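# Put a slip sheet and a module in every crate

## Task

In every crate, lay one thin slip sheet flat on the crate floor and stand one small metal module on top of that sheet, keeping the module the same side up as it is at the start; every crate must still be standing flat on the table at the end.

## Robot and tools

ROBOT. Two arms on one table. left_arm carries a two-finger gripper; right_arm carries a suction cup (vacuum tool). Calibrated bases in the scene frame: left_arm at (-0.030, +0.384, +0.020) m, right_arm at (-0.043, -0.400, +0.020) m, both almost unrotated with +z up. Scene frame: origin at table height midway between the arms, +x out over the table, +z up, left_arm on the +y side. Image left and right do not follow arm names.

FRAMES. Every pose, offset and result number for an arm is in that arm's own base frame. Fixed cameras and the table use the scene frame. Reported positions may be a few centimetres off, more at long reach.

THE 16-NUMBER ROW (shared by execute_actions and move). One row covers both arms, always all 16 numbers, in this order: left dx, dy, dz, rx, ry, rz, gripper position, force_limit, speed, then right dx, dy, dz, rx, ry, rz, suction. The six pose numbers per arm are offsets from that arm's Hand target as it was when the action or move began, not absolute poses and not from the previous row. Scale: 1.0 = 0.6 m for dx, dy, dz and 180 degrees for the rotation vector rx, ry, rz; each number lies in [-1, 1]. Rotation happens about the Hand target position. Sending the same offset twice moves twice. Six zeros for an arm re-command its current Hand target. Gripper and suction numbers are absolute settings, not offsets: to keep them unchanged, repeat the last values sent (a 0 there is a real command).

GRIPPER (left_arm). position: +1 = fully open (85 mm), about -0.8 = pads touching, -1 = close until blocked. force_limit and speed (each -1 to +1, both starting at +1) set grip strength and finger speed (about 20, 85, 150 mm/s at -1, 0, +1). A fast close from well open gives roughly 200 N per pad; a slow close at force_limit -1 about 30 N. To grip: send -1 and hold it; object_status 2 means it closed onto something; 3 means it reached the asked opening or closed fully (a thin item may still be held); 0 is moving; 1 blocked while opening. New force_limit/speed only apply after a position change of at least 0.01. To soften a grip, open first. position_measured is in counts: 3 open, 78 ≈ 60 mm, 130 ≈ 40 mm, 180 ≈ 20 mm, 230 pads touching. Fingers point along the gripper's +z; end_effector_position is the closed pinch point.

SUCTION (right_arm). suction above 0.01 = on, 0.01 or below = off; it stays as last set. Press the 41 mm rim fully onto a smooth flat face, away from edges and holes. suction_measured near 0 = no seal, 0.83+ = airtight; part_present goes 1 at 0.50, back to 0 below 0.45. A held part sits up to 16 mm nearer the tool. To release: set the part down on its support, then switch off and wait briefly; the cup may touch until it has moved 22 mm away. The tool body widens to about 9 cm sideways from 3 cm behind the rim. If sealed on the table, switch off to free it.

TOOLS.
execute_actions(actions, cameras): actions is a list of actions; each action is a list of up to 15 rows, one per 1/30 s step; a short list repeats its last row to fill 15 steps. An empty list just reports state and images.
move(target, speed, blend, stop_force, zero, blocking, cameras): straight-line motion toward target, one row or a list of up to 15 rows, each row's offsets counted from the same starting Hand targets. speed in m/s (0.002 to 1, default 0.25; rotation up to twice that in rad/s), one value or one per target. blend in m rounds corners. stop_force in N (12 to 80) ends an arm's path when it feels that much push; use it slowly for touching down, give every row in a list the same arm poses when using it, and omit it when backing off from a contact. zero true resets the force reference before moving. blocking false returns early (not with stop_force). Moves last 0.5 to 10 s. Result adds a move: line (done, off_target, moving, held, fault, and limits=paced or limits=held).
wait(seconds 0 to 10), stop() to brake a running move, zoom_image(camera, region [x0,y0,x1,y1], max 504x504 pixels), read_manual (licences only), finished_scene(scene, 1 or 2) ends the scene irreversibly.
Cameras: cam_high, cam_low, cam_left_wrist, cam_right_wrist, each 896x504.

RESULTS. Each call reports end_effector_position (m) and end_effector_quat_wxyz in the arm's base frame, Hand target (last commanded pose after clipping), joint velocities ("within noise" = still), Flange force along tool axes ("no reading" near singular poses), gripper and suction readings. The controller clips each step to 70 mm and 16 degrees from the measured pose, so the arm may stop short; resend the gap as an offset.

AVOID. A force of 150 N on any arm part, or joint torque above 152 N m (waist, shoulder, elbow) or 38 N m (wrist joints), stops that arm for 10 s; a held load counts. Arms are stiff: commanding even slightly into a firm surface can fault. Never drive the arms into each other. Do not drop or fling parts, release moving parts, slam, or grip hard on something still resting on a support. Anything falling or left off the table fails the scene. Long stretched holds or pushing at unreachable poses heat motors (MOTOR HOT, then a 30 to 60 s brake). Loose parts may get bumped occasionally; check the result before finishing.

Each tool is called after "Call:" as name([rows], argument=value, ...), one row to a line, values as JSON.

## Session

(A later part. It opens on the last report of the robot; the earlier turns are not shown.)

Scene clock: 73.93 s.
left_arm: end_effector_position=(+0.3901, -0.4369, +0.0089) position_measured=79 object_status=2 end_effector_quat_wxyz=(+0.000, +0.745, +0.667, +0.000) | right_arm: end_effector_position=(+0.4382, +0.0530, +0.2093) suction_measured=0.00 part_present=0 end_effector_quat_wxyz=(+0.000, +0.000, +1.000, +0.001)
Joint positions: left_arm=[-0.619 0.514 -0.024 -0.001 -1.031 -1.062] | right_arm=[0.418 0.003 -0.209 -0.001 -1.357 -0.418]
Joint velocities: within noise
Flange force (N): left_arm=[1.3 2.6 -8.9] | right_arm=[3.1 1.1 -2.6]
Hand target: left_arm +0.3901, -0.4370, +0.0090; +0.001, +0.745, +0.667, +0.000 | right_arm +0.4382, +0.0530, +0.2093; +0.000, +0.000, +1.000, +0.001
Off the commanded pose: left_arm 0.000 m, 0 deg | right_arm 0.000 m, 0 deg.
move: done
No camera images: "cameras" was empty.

Call:
move(target=[0,0,0,0,0,0,1,-0.7,-0.5, 0,0,0,0,0,0,0], cameras=[])

Call:
move([
  [0,0,0.12,0,0,0,1,-0.7,-0.5, 0,0,0,0,0,0,0],
  [0.02,-0.02,0.4,0,0,0,1,-0.7,-0.5, 0,0,0,0,0,0,0],
], cameras=["cam_left_wrist","cam_high"], speed=0.2)

Call:
zoom_image(camera="cam_left_wrist", region=[280, 0, 600, 260])

Call:
zoom_image(camera="cam_high", region=[400, 220, 540, 325])

Scene clock: 75.10 s.
left_arm: end_effector_position=(+0.3901, -0.4370, +0.0090) position_measured=3 object_status=0 end_effector_quat_wxyz=(+0.001, +0.745, +0.667, +0.000) | right_arm: end_effector_position=(+0.4382, +0.0530, +0.2093) suction_measured=0.00 part_present=0 end_effector_quat_wxyz=(+0.000, +0.000, +1.000, +0.001)
Joint positions: left_arm=[-0.619 0.514 -0.024 -0.001 -1.031 -1.062] | right_arm=[0.418 0.003 -0.209 -0.001 -1.357 -0.418]
Joint velocities: within noise
Flange force (N): left_arm=[4.1 0.2 3.1] | right_arm=[2.5 1.1 -2.6]
Hand target: left_arm +0.3901, -0.4370, +0.0090; +0.001, +0.745, +0.667, +0.000 | right_arm +0.4382, +0.0530, +0.2093; +0.000, +0.000, +1.000, +0.001
Off the commanded pose: left_arm 0.000 m, 0 deg | right_arm 0.000 m, 0 deg.
move: done
No camera images: "cameras" was empty.

Scene clock: 76.77 s.
left_arm: end_effector_position=(+0.4021, -0.4490, +0.2489) position_measured=3 object_status=3 end_effector_quat_wxyz=(+0.001, +0.745, +0.667, +0.000) | right_arm: end_effector_position=(+0.4382, +0.0530, +0.2093) suction_measured=0.00 part_present=0 end_effector_quat_wxyz=(+0.000, +0.000, +1.000, +0.001)
Joint positions: left_arm=[-0.623 0.396 0.392 -0.001 -1.565 -1.058] | right_arm=[0.418 0.003 -0.209 -0.001 -1.357 -0.418]
Joint velocities: within noise
Flange force (N): left_arm=[4.1 -0.3 4.1] | right_arm=[3.6 1.0 -2.3]
Hand target: left_arm +0.4021, -0.4490, +0.2490; +0.001, +0.745, +0.667, +0.000 | right_arm +0.4382, +0.0530, +0.2093; +0.000, +0.000, +1.000, +0.001
Off the commanded pose: left_arm 0.000 m, 0 deg | right_arm 0.000 m, 0 deg.
move: done
Images, in order (width x height): cam_high 896x504, cam_left_wrist 896x504.

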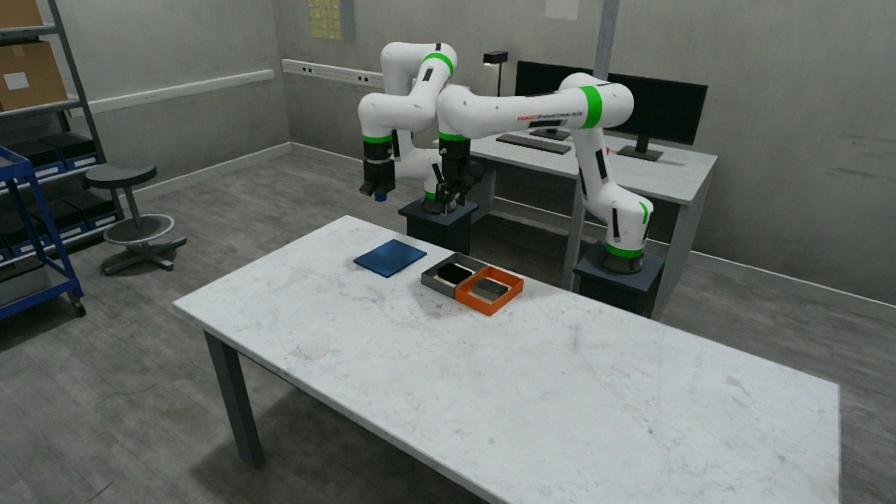

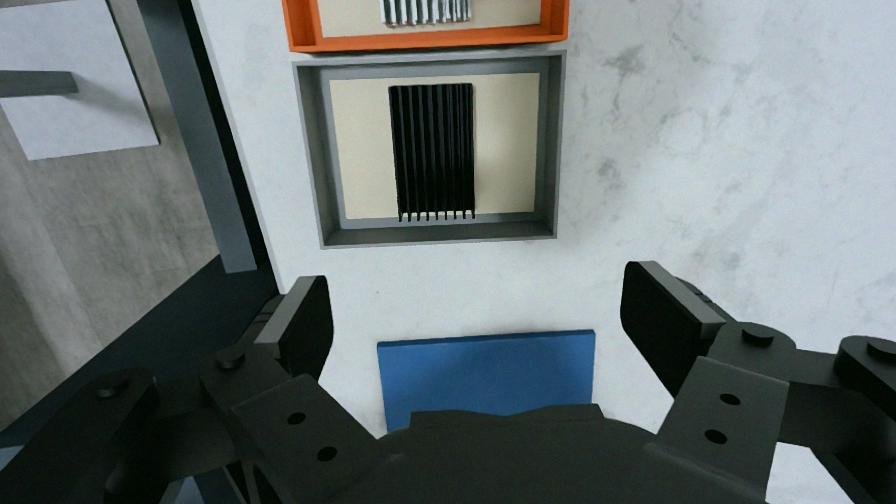

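Scaled by 1.575 from the camera's 896x504 image, which has a finer 1280x720 frame.

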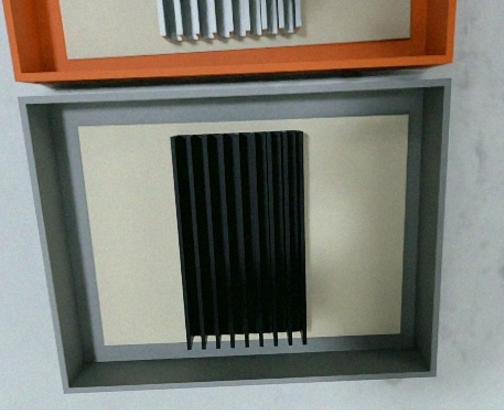

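Scaled by 3.600 from the camera's 896x504 image, which has a finer 1280x720 frame.

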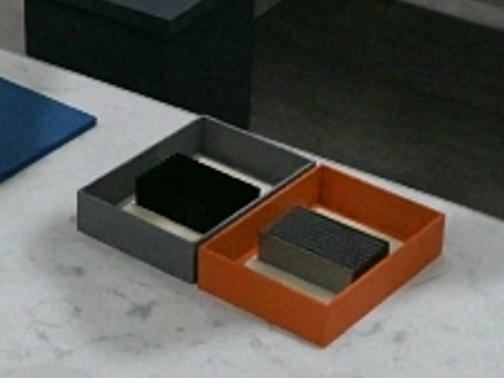

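Call:
finished_scene(scene=2)

The scene is finished: the task was done.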